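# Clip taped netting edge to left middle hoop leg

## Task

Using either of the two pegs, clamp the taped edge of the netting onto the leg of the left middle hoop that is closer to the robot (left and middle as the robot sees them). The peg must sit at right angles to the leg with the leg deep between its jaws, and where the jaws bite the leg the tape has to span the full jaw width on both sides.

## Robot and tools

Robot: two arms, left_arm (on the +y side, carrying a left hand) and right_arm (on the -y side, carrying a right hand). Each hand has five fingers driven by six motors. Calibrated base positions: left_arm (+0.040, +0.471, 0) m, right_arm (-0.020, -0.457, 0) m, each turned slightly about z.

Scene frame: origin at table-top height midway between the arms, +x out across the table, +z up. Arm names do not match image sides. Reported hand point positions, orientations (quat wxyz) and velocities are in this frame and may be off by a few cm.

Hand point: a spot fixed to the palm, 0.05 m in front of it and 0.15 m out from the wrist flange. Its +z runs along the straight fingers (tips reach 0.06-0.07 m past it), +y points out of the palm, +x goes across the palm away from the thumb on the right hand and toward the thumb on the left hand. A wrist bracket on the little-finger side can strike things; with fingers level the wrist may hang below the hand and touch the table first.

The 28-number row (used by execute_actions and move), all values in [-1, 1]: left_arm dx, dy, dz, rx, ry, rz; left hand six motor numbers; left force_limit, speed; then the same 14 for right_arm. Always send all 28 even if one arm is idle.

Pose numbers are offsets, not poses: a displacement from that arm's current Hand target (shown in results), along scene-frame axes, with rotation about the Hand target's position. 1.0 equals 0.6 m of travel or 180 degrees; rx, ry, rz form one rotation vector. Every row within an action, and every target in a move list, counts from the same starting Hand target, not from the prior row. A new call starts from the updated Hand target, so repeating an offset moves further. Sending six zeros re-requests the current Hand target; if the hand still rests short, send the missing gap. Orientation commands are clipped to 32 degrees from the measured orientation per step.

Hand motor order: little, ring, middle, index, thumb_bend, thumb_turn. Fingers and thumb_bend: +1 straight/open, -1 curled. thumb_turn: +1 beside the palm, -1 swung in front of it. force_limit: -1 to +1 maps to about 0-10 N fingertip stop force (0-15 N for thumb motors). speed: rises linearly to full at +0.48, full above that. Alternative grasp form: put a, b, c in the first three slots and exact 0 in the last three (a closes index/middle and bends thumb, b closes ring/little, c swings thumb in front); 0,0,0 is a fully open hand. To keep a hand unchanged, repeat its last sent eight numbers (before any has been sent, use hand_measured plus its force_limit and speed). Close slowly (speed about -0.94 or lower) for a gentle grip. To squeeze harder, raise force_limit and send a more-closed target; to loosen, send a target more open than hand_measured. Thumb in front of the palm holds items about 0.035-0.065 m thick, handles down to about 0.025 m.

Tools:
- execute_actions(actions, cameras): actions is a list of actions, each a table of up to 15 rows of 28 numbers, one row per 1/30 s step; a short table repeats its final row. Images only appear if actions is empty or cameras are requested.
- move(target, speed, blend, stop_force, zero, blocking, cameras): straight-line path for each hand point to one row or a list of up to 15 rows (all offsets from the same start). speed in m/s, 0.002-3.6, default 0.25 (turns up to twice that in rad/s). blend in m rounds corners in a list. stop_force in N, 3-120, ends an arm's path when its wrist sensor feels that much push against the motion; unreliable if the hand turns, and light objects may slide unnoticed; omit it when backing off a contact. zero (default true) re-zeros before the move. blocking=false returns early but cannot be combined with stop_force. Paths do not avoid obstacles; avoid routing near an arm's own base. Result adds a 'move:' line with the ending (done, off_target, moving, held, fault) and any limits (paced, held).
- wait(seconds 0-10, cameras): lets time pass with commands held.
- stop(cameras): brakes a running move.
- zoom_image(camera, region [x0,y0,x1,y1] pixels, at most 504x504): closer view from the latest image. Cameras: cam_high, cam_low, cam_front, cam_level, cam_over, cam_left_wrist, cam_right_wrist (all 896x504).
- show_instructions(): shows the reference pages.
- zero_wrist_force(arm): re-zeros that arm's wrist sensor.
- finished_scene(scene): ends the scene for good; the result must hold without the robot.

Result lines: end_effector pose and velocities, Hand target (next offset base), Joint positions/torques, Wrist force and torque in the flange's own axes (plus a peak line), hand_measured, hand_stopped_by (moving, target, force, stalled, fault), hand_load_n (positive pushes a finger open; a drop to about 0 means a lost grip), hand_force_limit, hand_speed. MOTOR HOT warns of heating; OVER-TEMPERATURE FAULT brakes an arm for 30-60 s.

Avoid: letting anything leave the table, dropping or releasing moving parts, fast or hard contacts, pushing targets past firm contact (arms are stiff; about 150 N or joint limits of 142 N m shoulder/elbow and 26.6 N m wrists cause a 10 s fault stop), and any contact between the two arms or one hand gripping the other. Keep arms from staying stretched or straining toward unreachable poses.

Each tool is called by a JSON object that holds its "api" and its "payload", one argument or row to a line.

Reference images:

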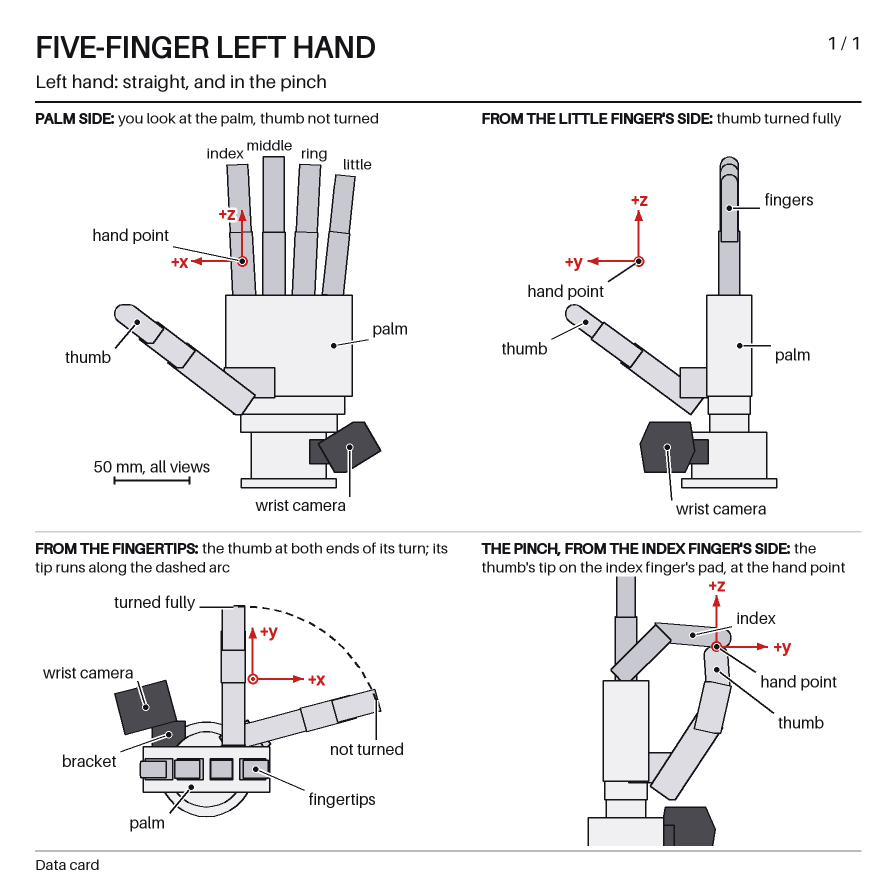

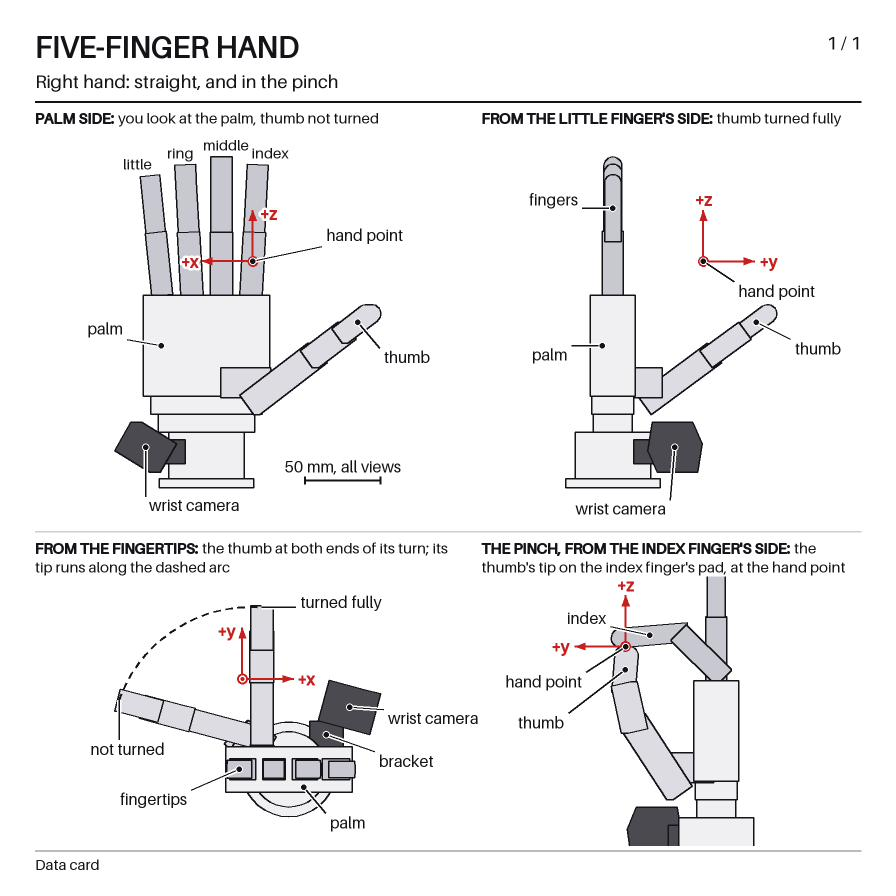

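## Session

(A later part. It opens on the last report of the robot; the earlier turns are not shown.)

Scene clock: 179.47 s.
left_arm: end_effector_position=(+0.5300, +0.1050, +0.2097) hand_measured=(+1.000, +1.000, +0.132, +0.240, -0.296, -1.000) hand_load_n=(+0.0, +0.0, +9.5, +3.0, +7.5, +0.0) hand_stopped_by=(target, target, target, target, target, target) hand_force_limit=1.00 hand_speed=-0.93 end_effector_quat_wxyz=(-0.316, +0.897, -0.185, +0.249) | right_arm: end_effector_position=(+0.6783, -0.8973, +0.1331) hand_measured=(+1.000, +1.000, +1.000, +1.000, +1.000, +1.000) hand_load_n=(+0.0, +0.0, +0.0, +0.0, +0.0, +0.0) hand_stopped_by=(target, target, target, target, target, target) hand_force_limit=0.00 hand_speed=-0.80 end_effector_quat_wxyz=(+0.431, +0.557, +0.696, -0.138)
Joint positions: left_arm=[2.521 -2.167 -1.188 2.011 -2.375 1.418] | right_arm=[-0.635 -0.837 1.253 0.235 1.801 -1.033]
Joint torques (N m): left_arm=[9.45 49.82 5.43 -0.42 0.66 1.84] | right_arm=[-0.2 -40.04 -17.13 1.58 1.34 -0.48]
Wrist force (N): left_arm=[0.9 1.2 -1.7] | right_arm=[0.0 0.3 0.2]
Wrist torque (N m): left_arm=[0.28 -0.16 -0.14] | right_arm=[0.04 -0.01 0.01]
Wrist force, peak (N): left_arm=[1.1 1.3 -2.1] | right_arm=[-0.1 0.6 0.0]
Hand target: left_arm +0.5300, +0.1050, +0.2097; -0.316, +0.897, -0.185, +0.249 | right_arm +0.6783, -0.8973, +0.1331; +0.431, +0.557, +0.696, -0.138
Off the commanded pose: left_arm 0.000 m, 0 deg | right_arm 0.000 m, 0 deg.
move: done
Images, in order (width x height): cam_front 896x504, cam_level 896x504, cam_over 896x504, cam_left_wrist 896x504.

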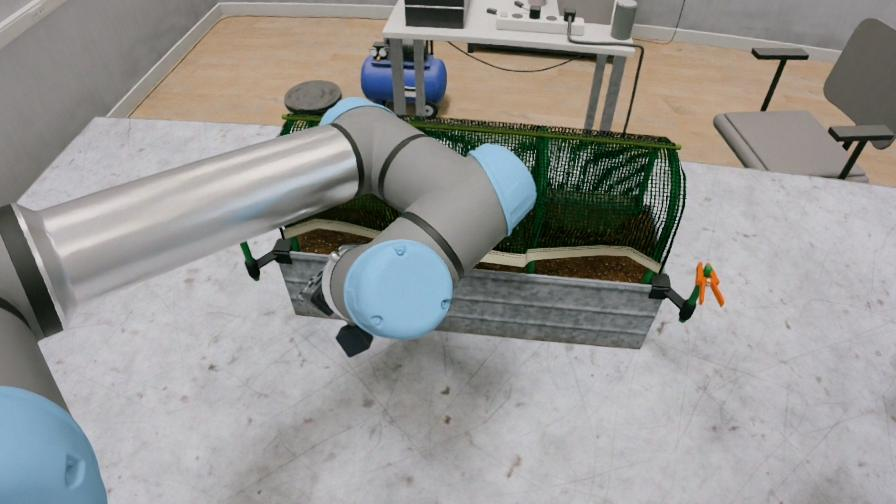

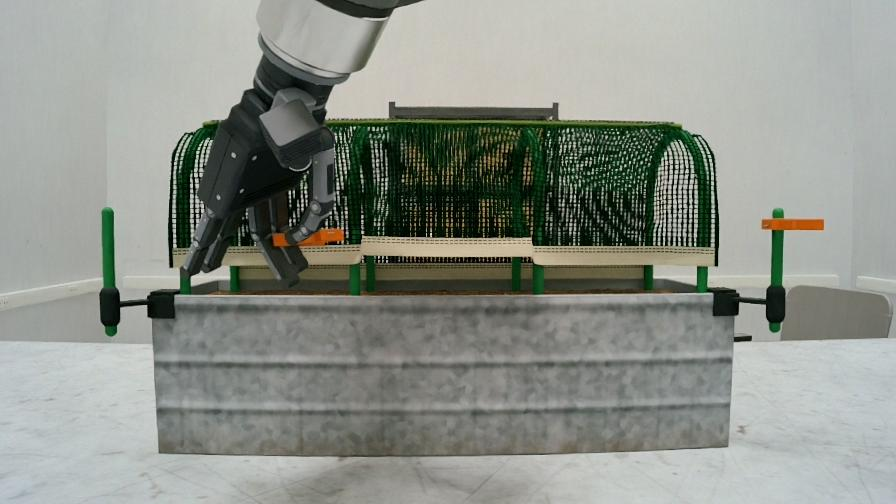

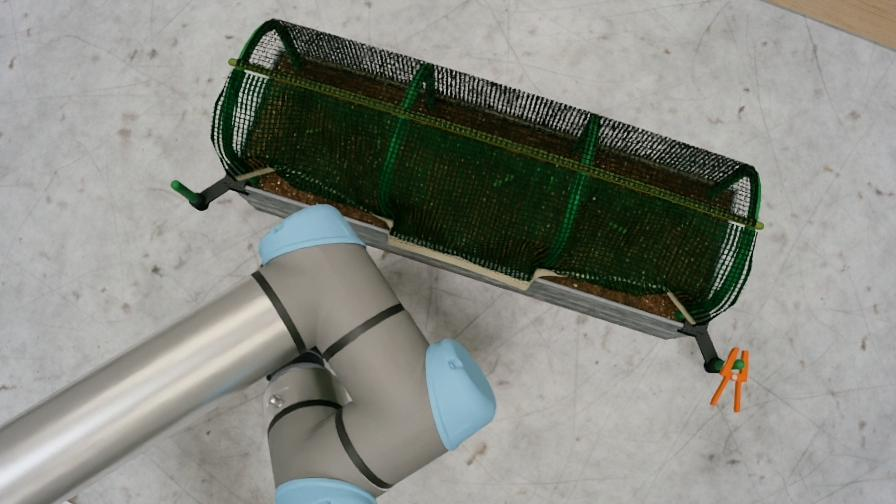

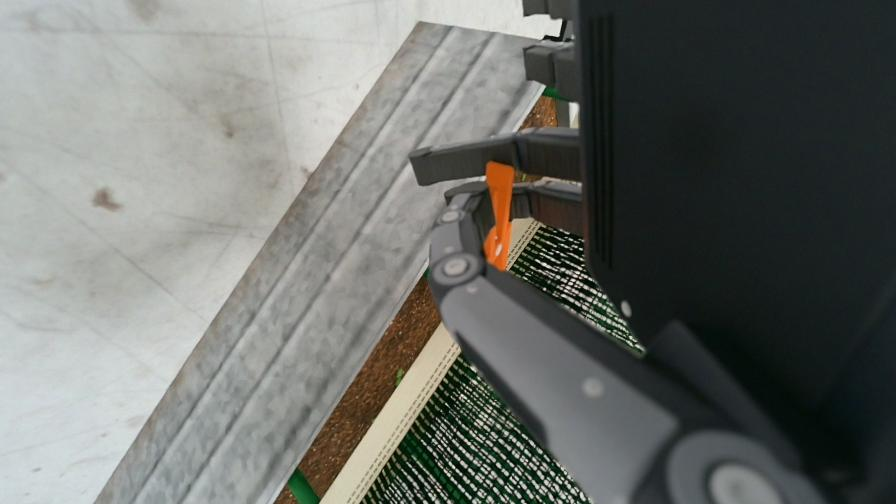

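{"api": "move", "payload": {
  "target": [
    [0.0,0.0,0,0.05,-0.0243,0,1,1,0.13,0.24,-0.30,-1,1.0,-0.93,0,0,0,0,0,0,0,0,0,0,0,0,0,-0.8]
  ],
  "speed": 0.1,
  "cameras": ["cam_level", "cam_left_wrist", "cam_over"]
}}

{"api": "zoom_image", "payload": {
  "camera": "cam_level",
  "region": [260, 210, 380, 280]
}}

{"api": "zoom_image", "payload": {
  "camera": "cam_left_wrist",
  "region": [420, 150, 560, 280]
}}

Scene clock: 181.57 s.
left_arm: end_effector_position=(+0.5300, +0.1050, +0.2097) hand_measured=(+1.000, +1.000, +0.132, +0.240, -0.296, -1.000) hand_load_n=(+0.0, +0.0, +9.5, +3.0, +7.5, +0.0) hand_stopped_by=(target, target, target, target, target, target) hand_force_limit=1.00 hand_speed=-0.93 end_effector_quat_wxyz=(-0.392, +0.859, -0.192, +0.267) | right_arm: end_effector_position=(+0.6783, -0.8973, +0.1331) hand_measured=(+1.000, +1.000, +1.000, +1.000, +1.000, +1.000) hand_load_n=(+0.0, +0.0, +0.0, +0.0, +0.0, +0.0) hand_stopped_by=(target, target, target, target, target, target) hand_force_limit=0.00 hand_speed=-0.80 end_effector_quat_wxyz=(+0.431, +0.557, +0.696, -0.138)
Joint positions: left_arm=[2.461 -2.227 -1.171 1.981 -2.552 1.377] | right_arm=[-0.635 -0.837 1.253 0.235 1.801 -1.033]
Joint torques (N m): left_arm=[-11.05 36.38 30.36 -3.97 -2.89 -1.79] | right_arm=[0.44 -39.97 -17.94 1.56 1.19 -0.49]
Wrist force (N): left_arm=[1.1 1.5 -1.9] | right_arm=[0.0 0.1 0.0]
Wrist torque (N m): left_arm=[0.27 -0.26 0.01] | right_arm=[0.02 -0.01 0.01]
Wrist force, peak (N): left_arm=[1.2 1.6 -2.1] | right_arm=[0.5 0.2 0.2]
Hand target: left_arm +0.5300, +0.1050, +0.2097; -0.392, +0.859, -0.192, +0.267 | right_arm +0.6783, -0.8973, +0.1331; +0.431, +0.557, +0.696, -0.138
Off the commanded pose: left_arm 0.000 m, 0 deg | right_arm 0.000 m, 0 deg.
move: done
Images, in order (width x height): cam_level 896x504, cam_over 896x504, cam_left_wrist 896x504.

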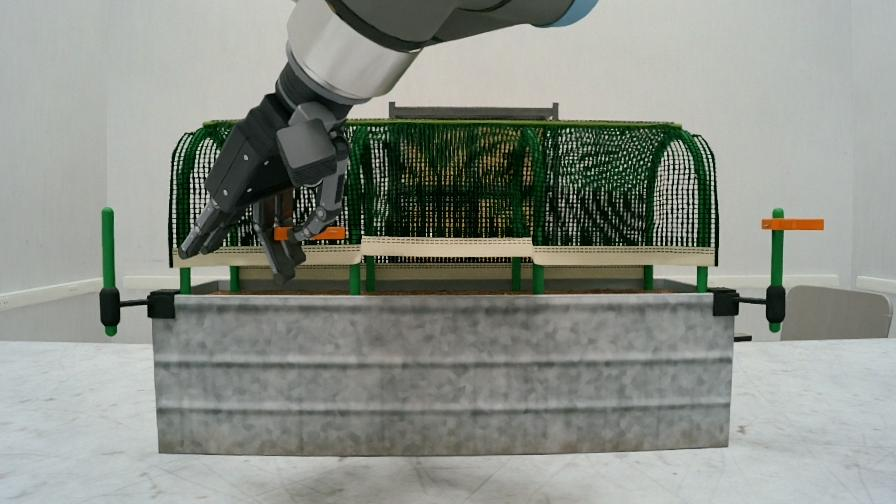

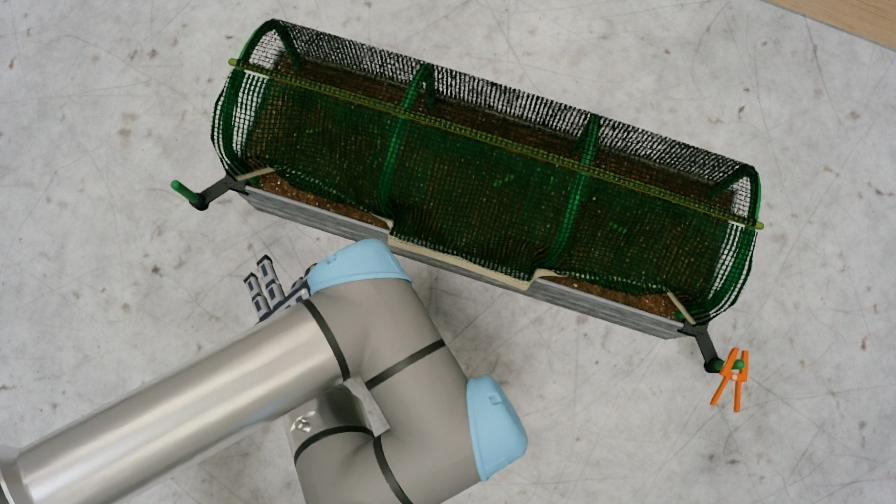

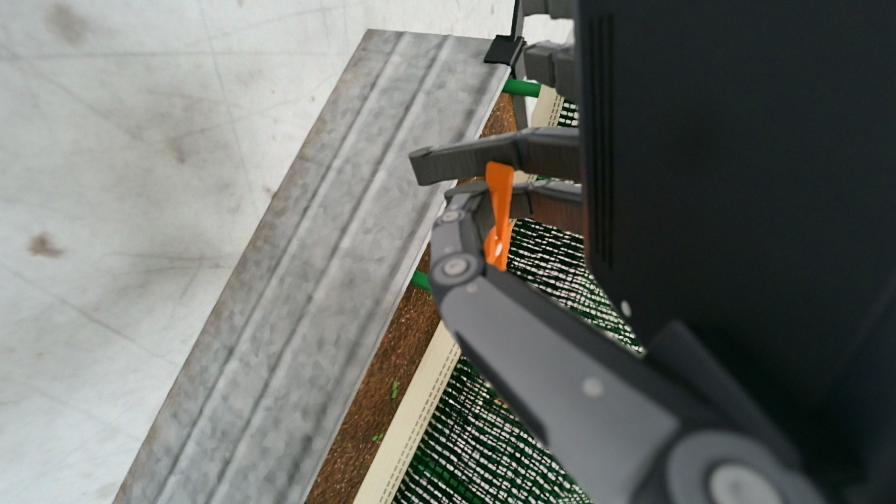

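Scaled by 4.200 from the camera's 896x504 image, which has a finer 1280x720 frame.

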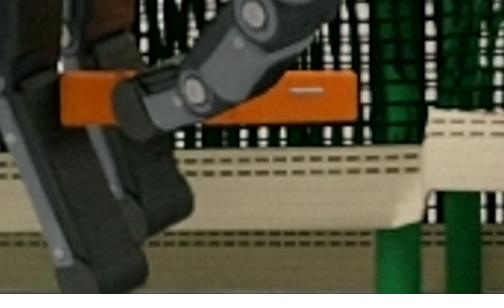

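Scaled by 3.600 from the camera's 896x504 image, which has a finer 1280x720 frame.

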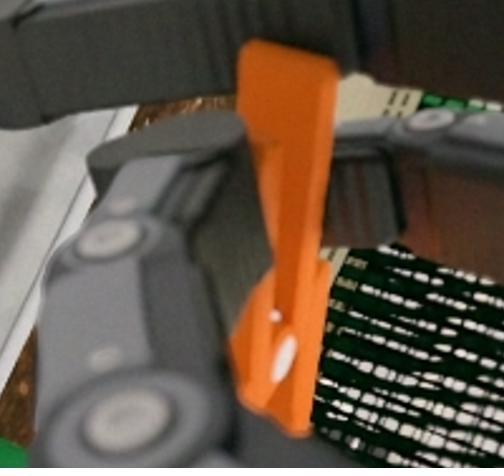

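{"api": "move", "payload": {
  "target": [
    [0.0452,0.0028,-0.0297,0,0,0,1,1,0.13,0.24,-0.30,-1,1.0,-0.93,0,0,0,0,0,0,0,0,0,0,0,0,0,-0.8]
  ],
  "speed": 0.05,
  "cameras": ["all"]
}}

{"api": "zoom_image", "payload": {
  "camera": "cam_level",
  "region": [270, 210, 390, 280]
}}

{"api": "zoom_image", "payload": {
  "camera": "cam_left_wrist",
  "region": [380, 150, 560, 320]
}}

Scene clock: 184.97 s.
left_arm: end_effector_position=(+0.5569, +0.1067, +0.1920) hand_measured=(+1.000, +1.000, +0.132, +0.240, -0.296, -1.000) hand_load_n=(+0.0, +0.0, +9.5, +3.5, +7.5, +0.0) hand_stopped_by=(target, target, target, target, target, target) hand_force_limit=1.00 hand_speed=-0.93 end_effector_quat_wxyz=(-0.392, +0.859, -0.192, +0.267) | right_arm: end_effector_position=(+0.6783, -0.8973, +0.1331) hand_measured=(+1.000, +1.000, +1.000, +1.000, +1.000, +1.000) hand_load_n=(+0.0, +0.0, +0.0, +0.0, +0.0, +0.0) hand_stopped_by=(target, target, target, target, target, target) hand_force_limit=0.00 hand_speed=-0.80 end_effector_quat_wxyz=(+0.431, +0.557, +0.696, -0.138)
Joint positions: left_arm=[2.495 -2.271 -1.13 2.033 -2.547 1.436] | right_arm=[-0.635 -0.837 1.253 0.235 1.801 -1.033]
Joint torques (N m): left_arm=[9.46 36.85 30.88 -0.61 0.36 1.5] | right_arm=[0.42 -40.35 -16.73 1.47 1.26 -0.53]
Wrist force (N): left_arm=[1.1 1.3 -2.1] | right_arm=[0.3 0.1 0.2]
Wrist torque (N m): left_arm=[0.29 -0.21 -0.20] | right_arm=[0.01 -0.05 0.02]
Wrist force, peak (N): left_arm=[1.2 1.5 -2.1] | right_arm=[0.1 0.5 0.1]
Hand target: left_arm +0.5571, +0.1067, +0.1919; -0.392, +0.859, -0.192, +0.267 | right_arm +0.6783, -0.8973, +0.1331; +0.431, +0.557, +0.696, -0.138
Off the commanded pose: left_arm 0.000 m, 0 deg | right_arm 0.000 m, 0 deg.
move: done

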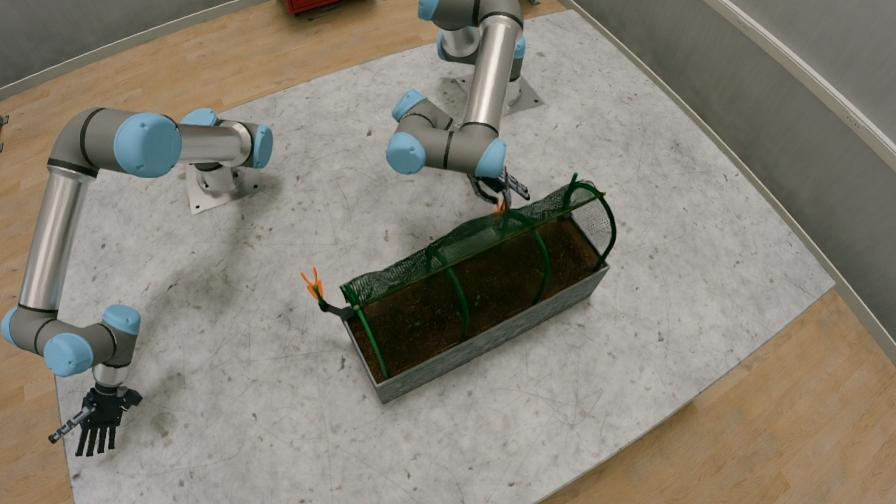

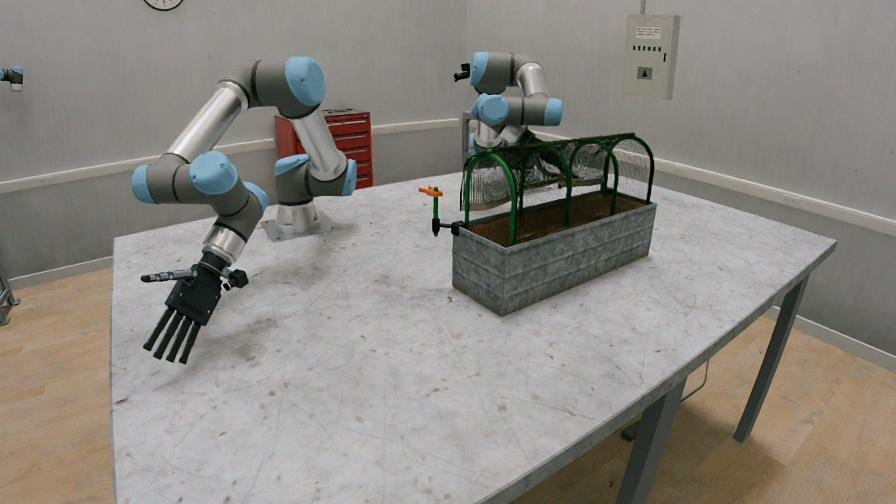

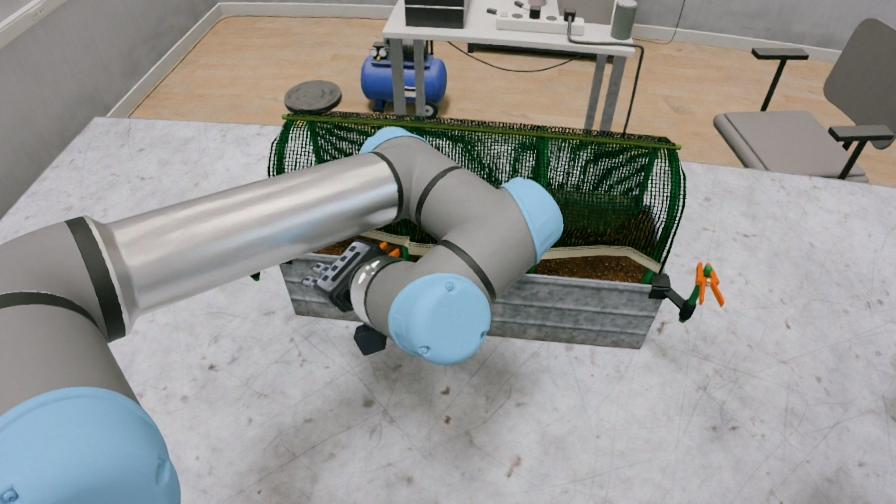

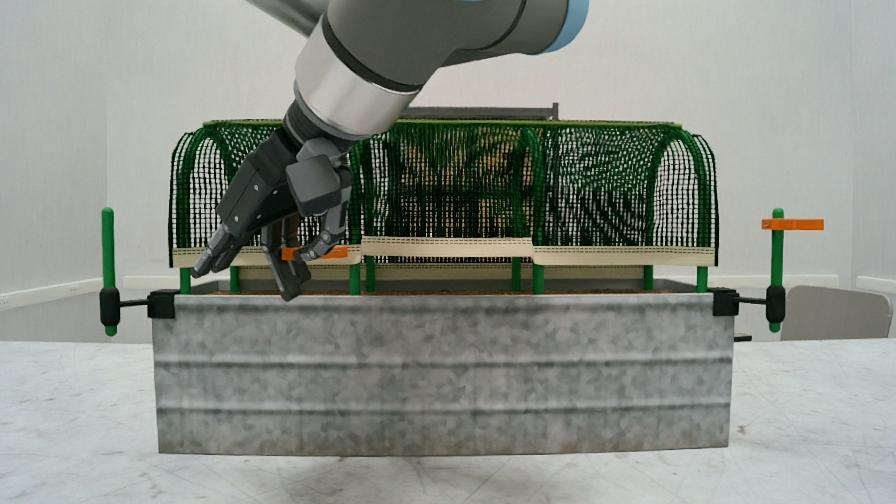

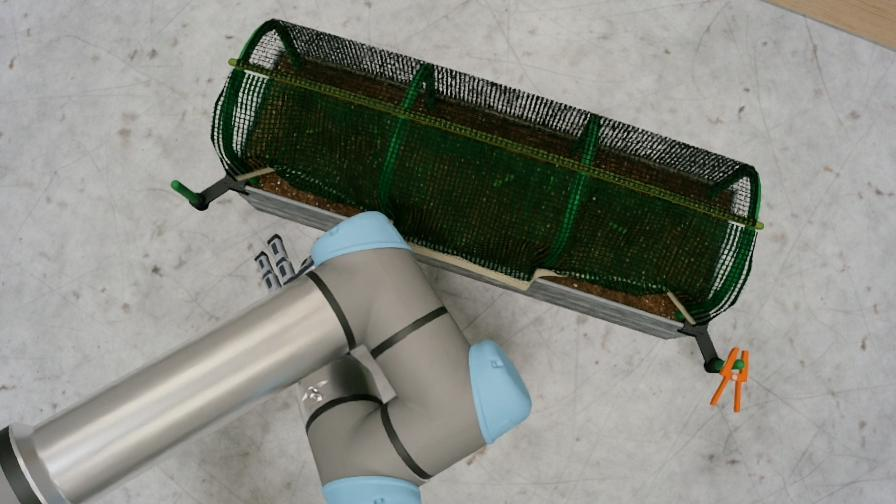

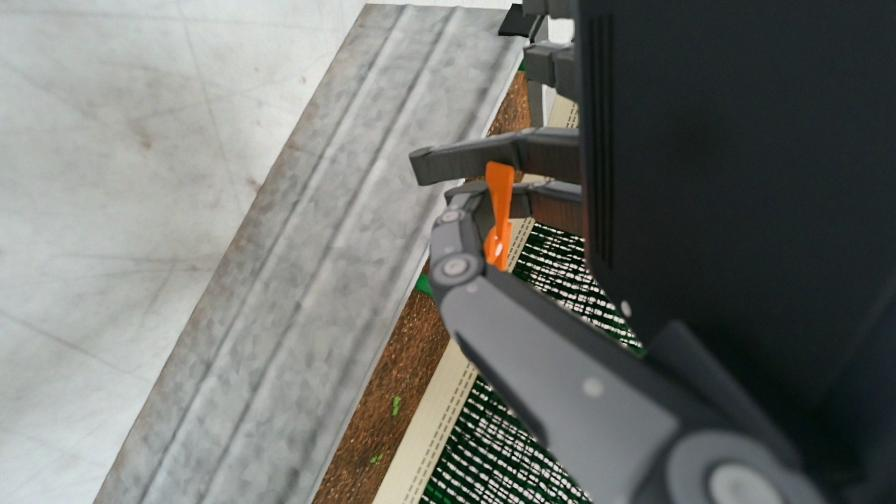

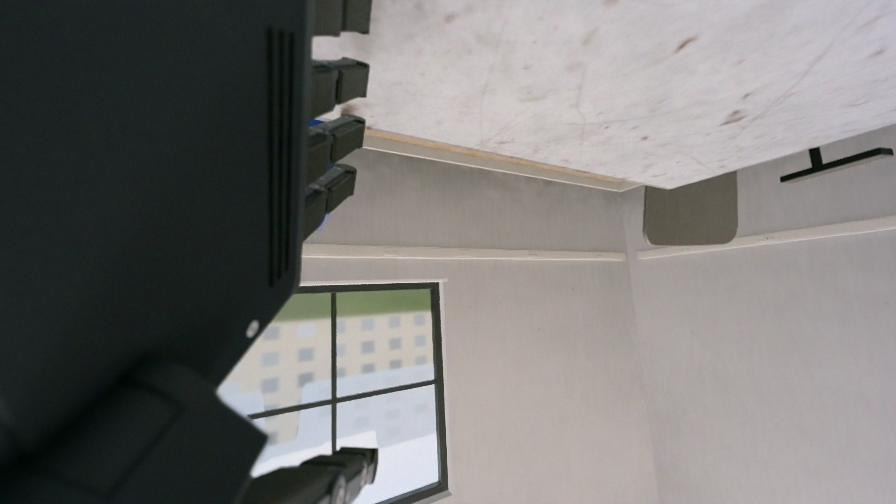

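Scaled by 4.200 from the camera's 896x504 image, which has a finer 1280x720 frame.

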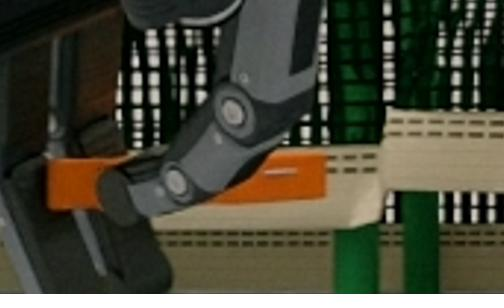

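Scaled by 2.800 from the camera's 896x504 image, which has a finer 1280x720 frame.

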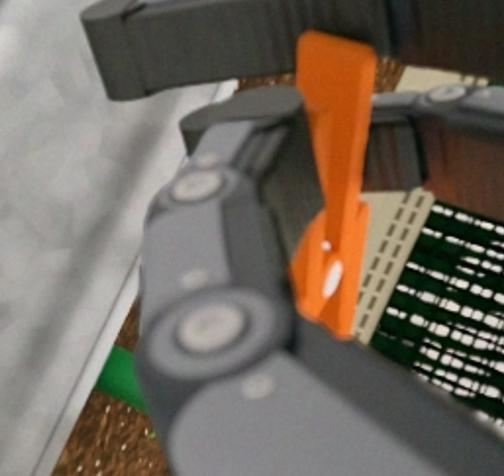

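{"api": "move", "payload": {
  "target": [0.0142,-0.0087,0,0,0,0,1,1,0.13,0.24,-0.30,-1,1.0,-0.93,0,0,0,0,0,0,0,0,0,0,0,0,0,-0.8],
  "speed": 0.03,
  "cameras": ["cam_level","cam_left_wrist","cam_high"]
}}

Scene clock: 186.87 s.
left_arm: end_effector_position=(+0.5655, +0.1015, +0.1919) hand_measured=(+1.000, +1.000, +0.132, +0.240, -0.296, -1.000) hand_load_n=(+0.5, +0.0, +10.0, +3.0, +7.5, +0.0) hand_stopped_by=(target, target, target, target, target, target) hand_force_limit=1.00 hand_speed=-0.93 end_effector_quat_wxyz=(-0.392, +0.859, -0.192, +0.267) | right_arm: end_effector_position=(+0.6783, -0.8973, +0.1331) hand_measured=(+1.000, +1.000, +1.000, +1.000, +1.000, +1.000) hand_load_n=(+0.0, +0.0, +0.0, +0.0, +0.0, +0.0) hand_stopped_by=(target, target, target, target, target, target) hand_force_limit=0.00 hand_speed=-0.80 end_effector_quat_wxyz=(+0.431, +0.557, +0.696, -0.138)
Joint positions: left_arm=[2.498 -2.295 -1.087 2.019 -2.546 1.441] | right_arm=[-0.635 -0.837 1.253 0.235 1.801 -1.033]
Joint torques (N m): left_arm=[10.83 39 30.69 -3.78 0.32 1.62] | right_arm=[-0.53 -39.87 -17.17 1.46 1.31 -0.54]
Wrist force (N): left_arm=[1.1 1.5 -2.0] | right_arm=[0.4 0.4 0.0]
Wrist torque (N m): left_arm=[0.32 -0.23 -0.19] | right_arm=[0.06 -0.06 0.04]
Wrist force, peak (N): left_arm=[1.3 1.5 -2.3] | right_arm=[0.0 0.6 -0.3]
Hand target: left_arm +0.5656, +0.1015, +0.1919; -0.392, +0.859, -0.192, +0.267 | right_arm +0.6783, -0.8973, +0.1331; +0.431, +0.557, +0.696, -0.138
Off the commanded pose: left_arm 0.000 m, 0 deg | right_arm 0.000 m, 0 deg.
move: done
Images, in order (width x height): cam_high 896x504, cam_level 896x504, cam_left_wrist 896x504.

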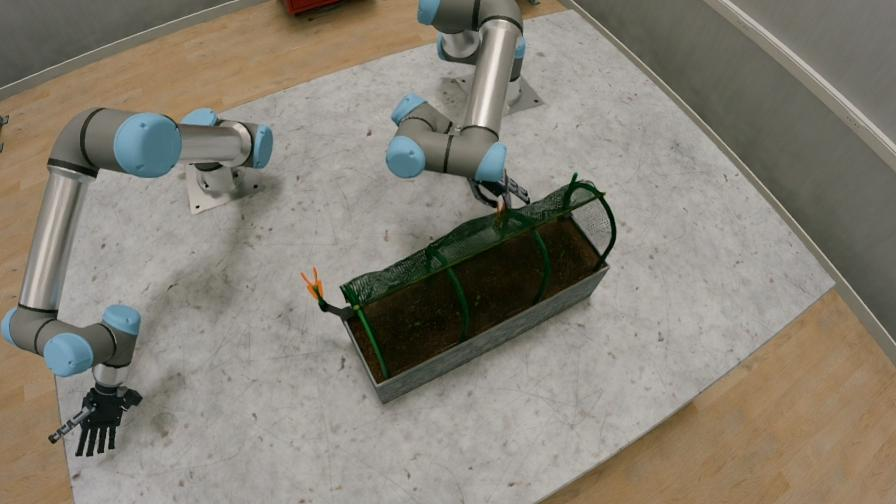

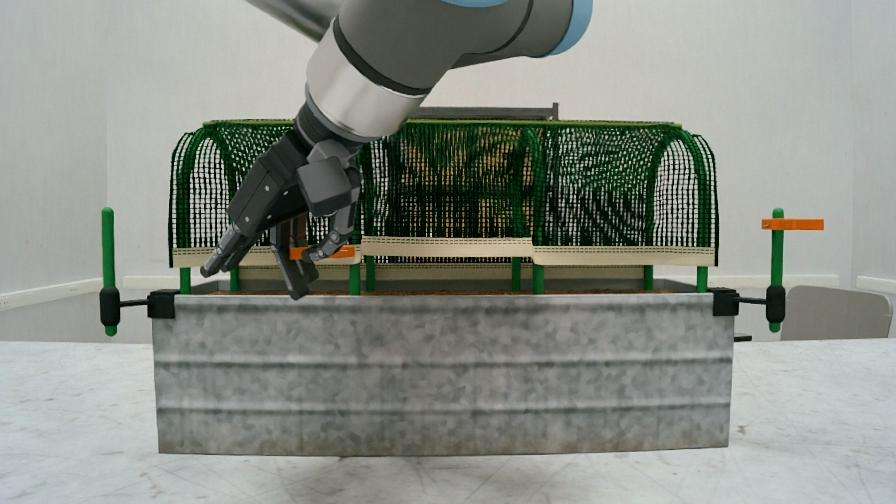

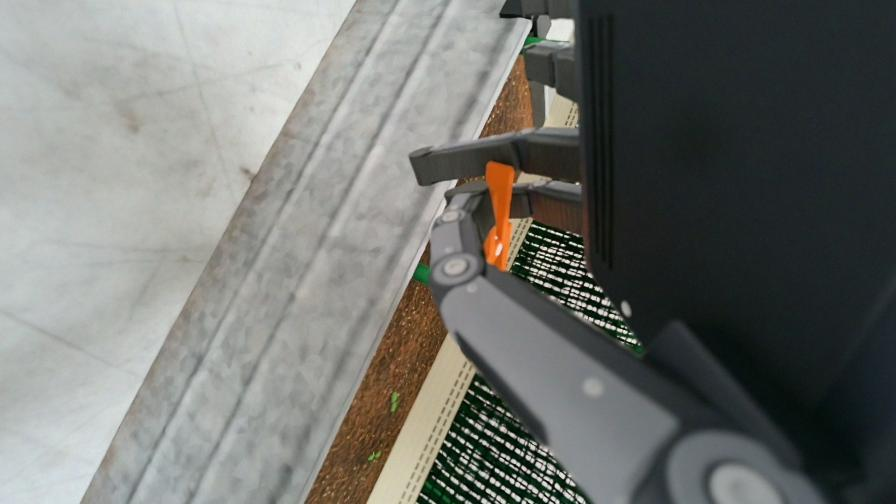

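{"api": "zoom_image", "payload": {
  "camera": "cam_level",
  "region": [270, 210, 390, 280]
}}

{"api": "zoom_image", "payload": {
  "camera": "cam_left_wrist",
  "region": [400, 130, 580, 300]
}}

{"api": "zoom_image", "payload": {
  "camera": "cam_high",
  "region": [460, 170, 560, 240]
}}

Scaled by 4.200 from the camera's 896x504 image, which has a finer 1280x720 frame.

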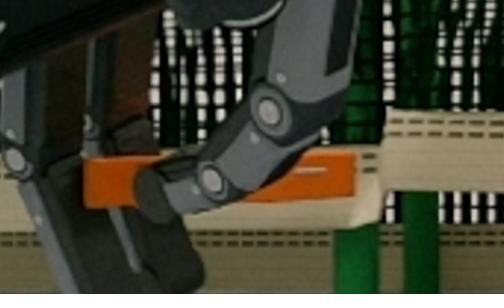

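Scaled by 2.800 from the camera's 896x504 image, which has a finer 1280x720 frame.

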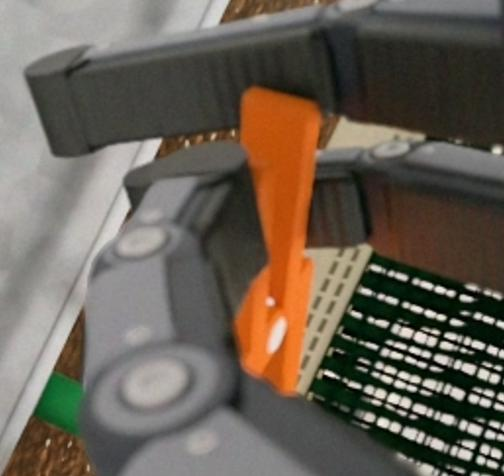

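Scaled by 5.040 from the camera's 896x504 image, which has a finer 1280x720 frame.

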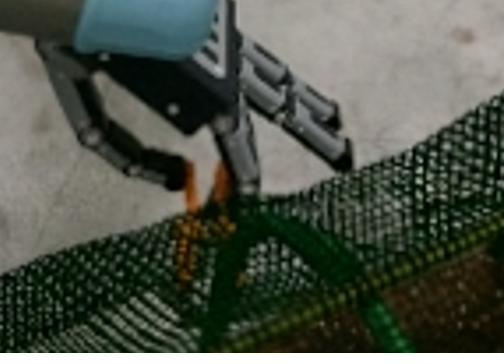

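{"api": "zoom_image", "payload": {
  "camera": "cam_level",
  "region": [334, 228, 384, 272]
}}

{"api": "wait", "payload": {
  "seconds": 0,
  "cameras": ["all"]
}}

Scaled by 10.080 from the camera's 896x504 image, which has a finer 1280x720 frame.

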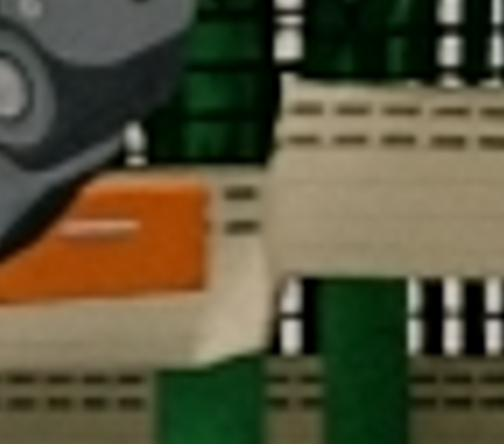

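Scene clock: 187.93 s.
left_arm: end_effector_position=(+0.5656, +0.1015, +0.1919) hand_measured=(+1.000, +1.000, +0.132, +0.240, -0.296, -1.000) hand_load_n=(+0.0, +0.0, +10.0, +3.0, +7.5, +0.0) hand_stopped_by=(target, target, target, target, target, target) hand_force_limit=1.00 hand_speed=-0.93 end_effector_quat_wxyz=(-0.392, +0.859, -0.192, +0.267) | right_arm: end_effector_position=(+0.6783, -0.8973, +0.1331) hand_measured=(+1.000, +1.000, +1.000, +1.000, +1.000, +1.000) hand_load_n=(+0.0, +0.0, +0.0, +0.0, +0.0, +0.0) hand_stopped_by=(target, target, target, target, target, target) hand_force_limit=0.00 hand_speed=-0.80 end_effector_quat_wxyz=(+0.431, +0.557, +0.696, -0.138)
Joint positions: left_arm=[2.498 -2.296 -1.087 2.019 -2.546 1.441] | right_arm=[-0.635 -0.837 1.253 0.235 1.801 -1.033]
Joint torques (N m): left_arm=[11.19 37.67 30.8 -3.86 0.49 1.65] | right_arm=[0.3 -39.87 -17.31 1.56 1.32 -0.62]
Wrist force (N): left_arm=[1.2 1.4 -2.0] | right_arm=[0.1 -0.1 -0.1]
Wrist torque (N m): left_arm=[0.31 -0.24 -0.17] | right_arm=[-0.01 -0.02 0.00]
Wrist force, peak (N): left_arm=[1.0 1.5 -2.2] | right_arm=[0.5 0.1 0.2]
Hand target: left_arm +0.5656, +0.1015, +0.1919; -0.392, +0.859, -0.192, +0.267 | right_arm +0.6783, -0.8973, +0.1331; +0.431, +0.557, +0.696, -0.138
Off the commanded pose: left_arm 0.000 m, 0 deg | right_arm 0.000 m, 0 deg.

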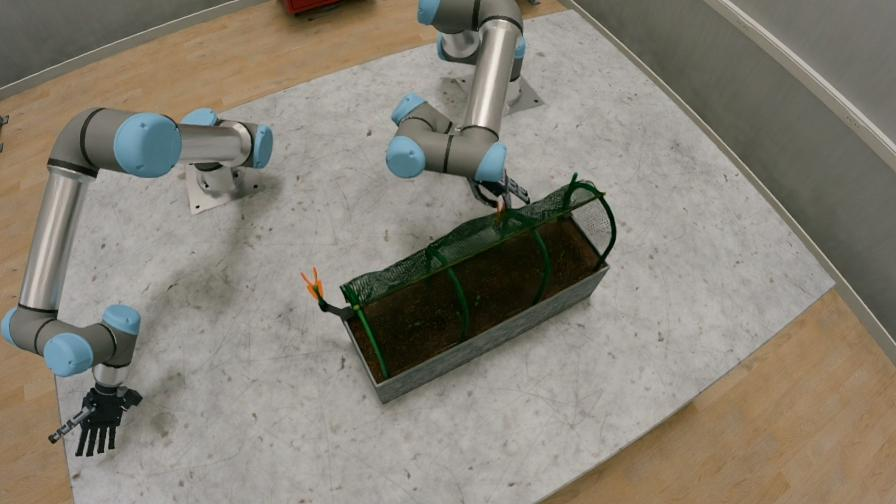

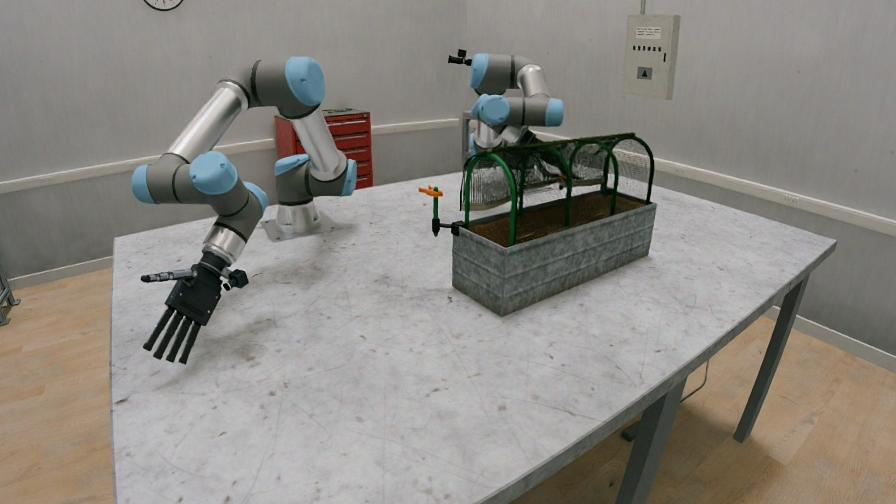

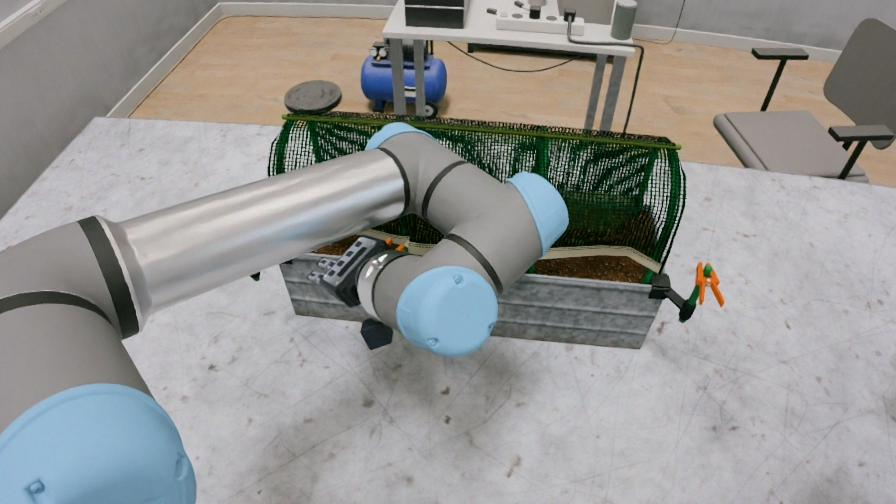

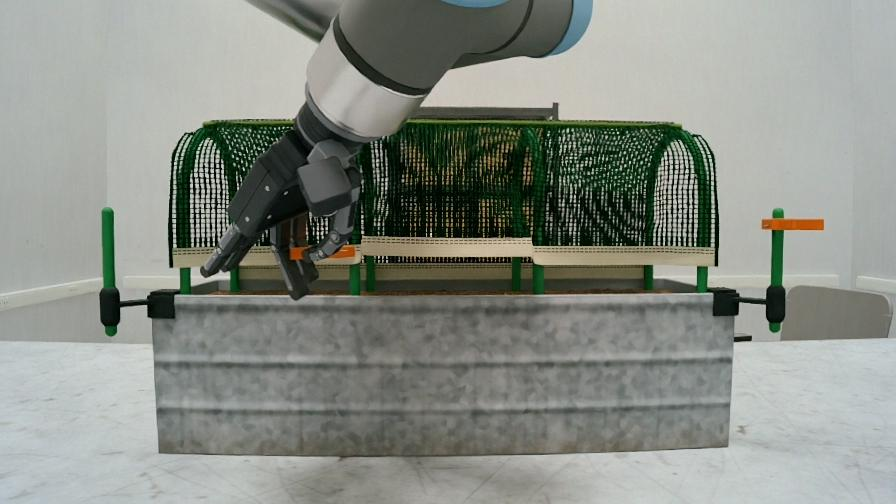

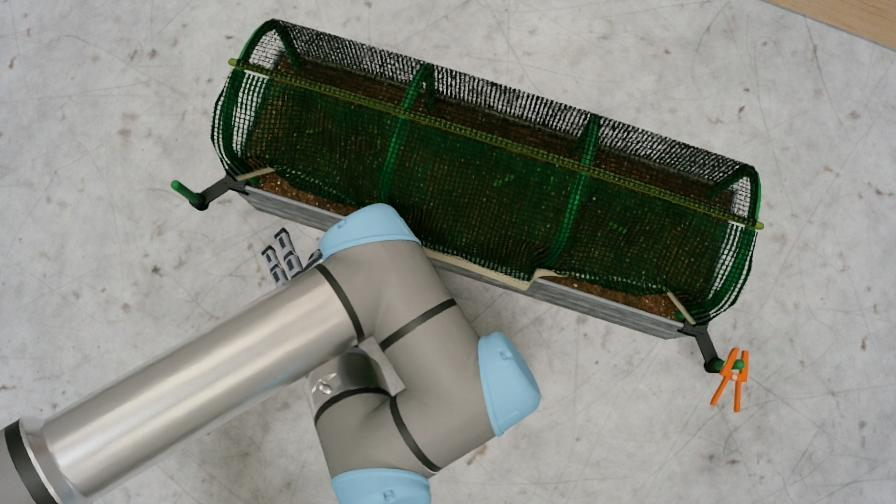

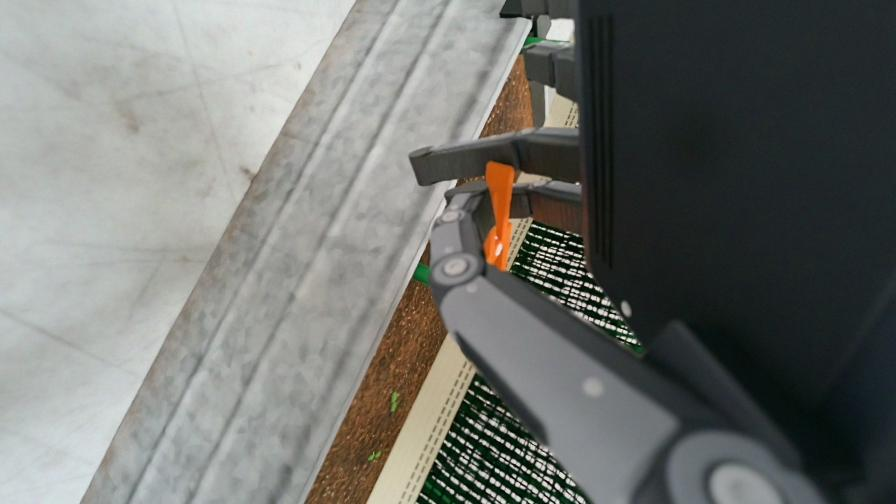

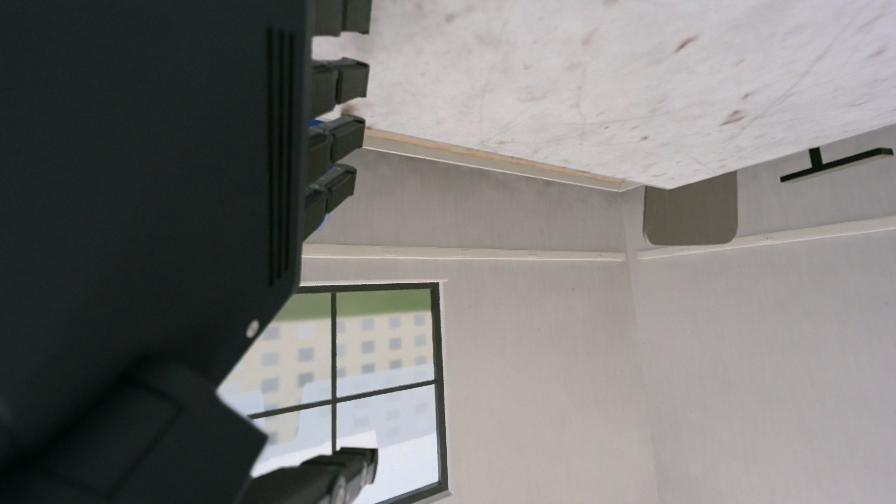

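{"api": "zoom_image", "payload": {
  "camera": "cam_high",
  "region": [475, 185, 535, 245]
}}

{"api": "zoom_image", "payload": {
  "camera": "cam_over",
  "region": [200, 160, 330, 300]
}}

Scaled by 8.400 from the camera's 896x504 image, which has a finer 1280x720 frame.

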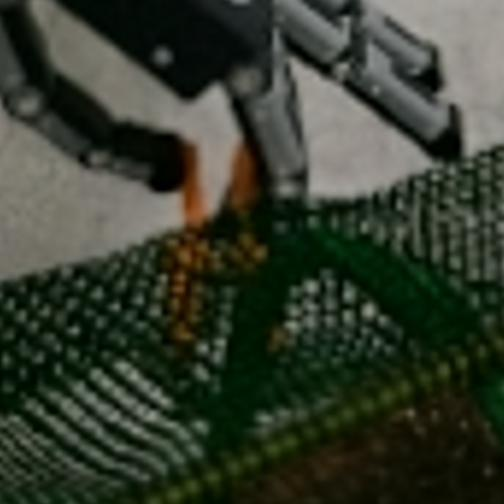

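Scaled by 3.600 from the camera's 896x504 image, which has a finer 1280x720 frame.

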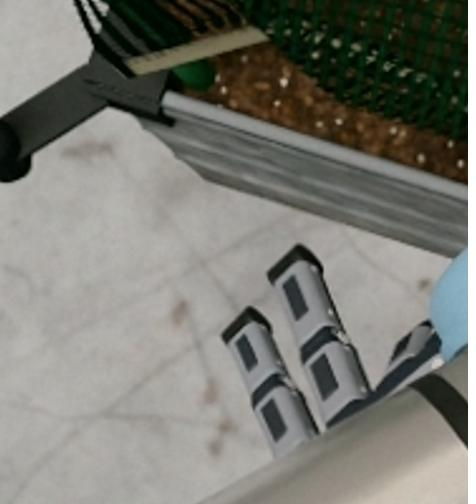

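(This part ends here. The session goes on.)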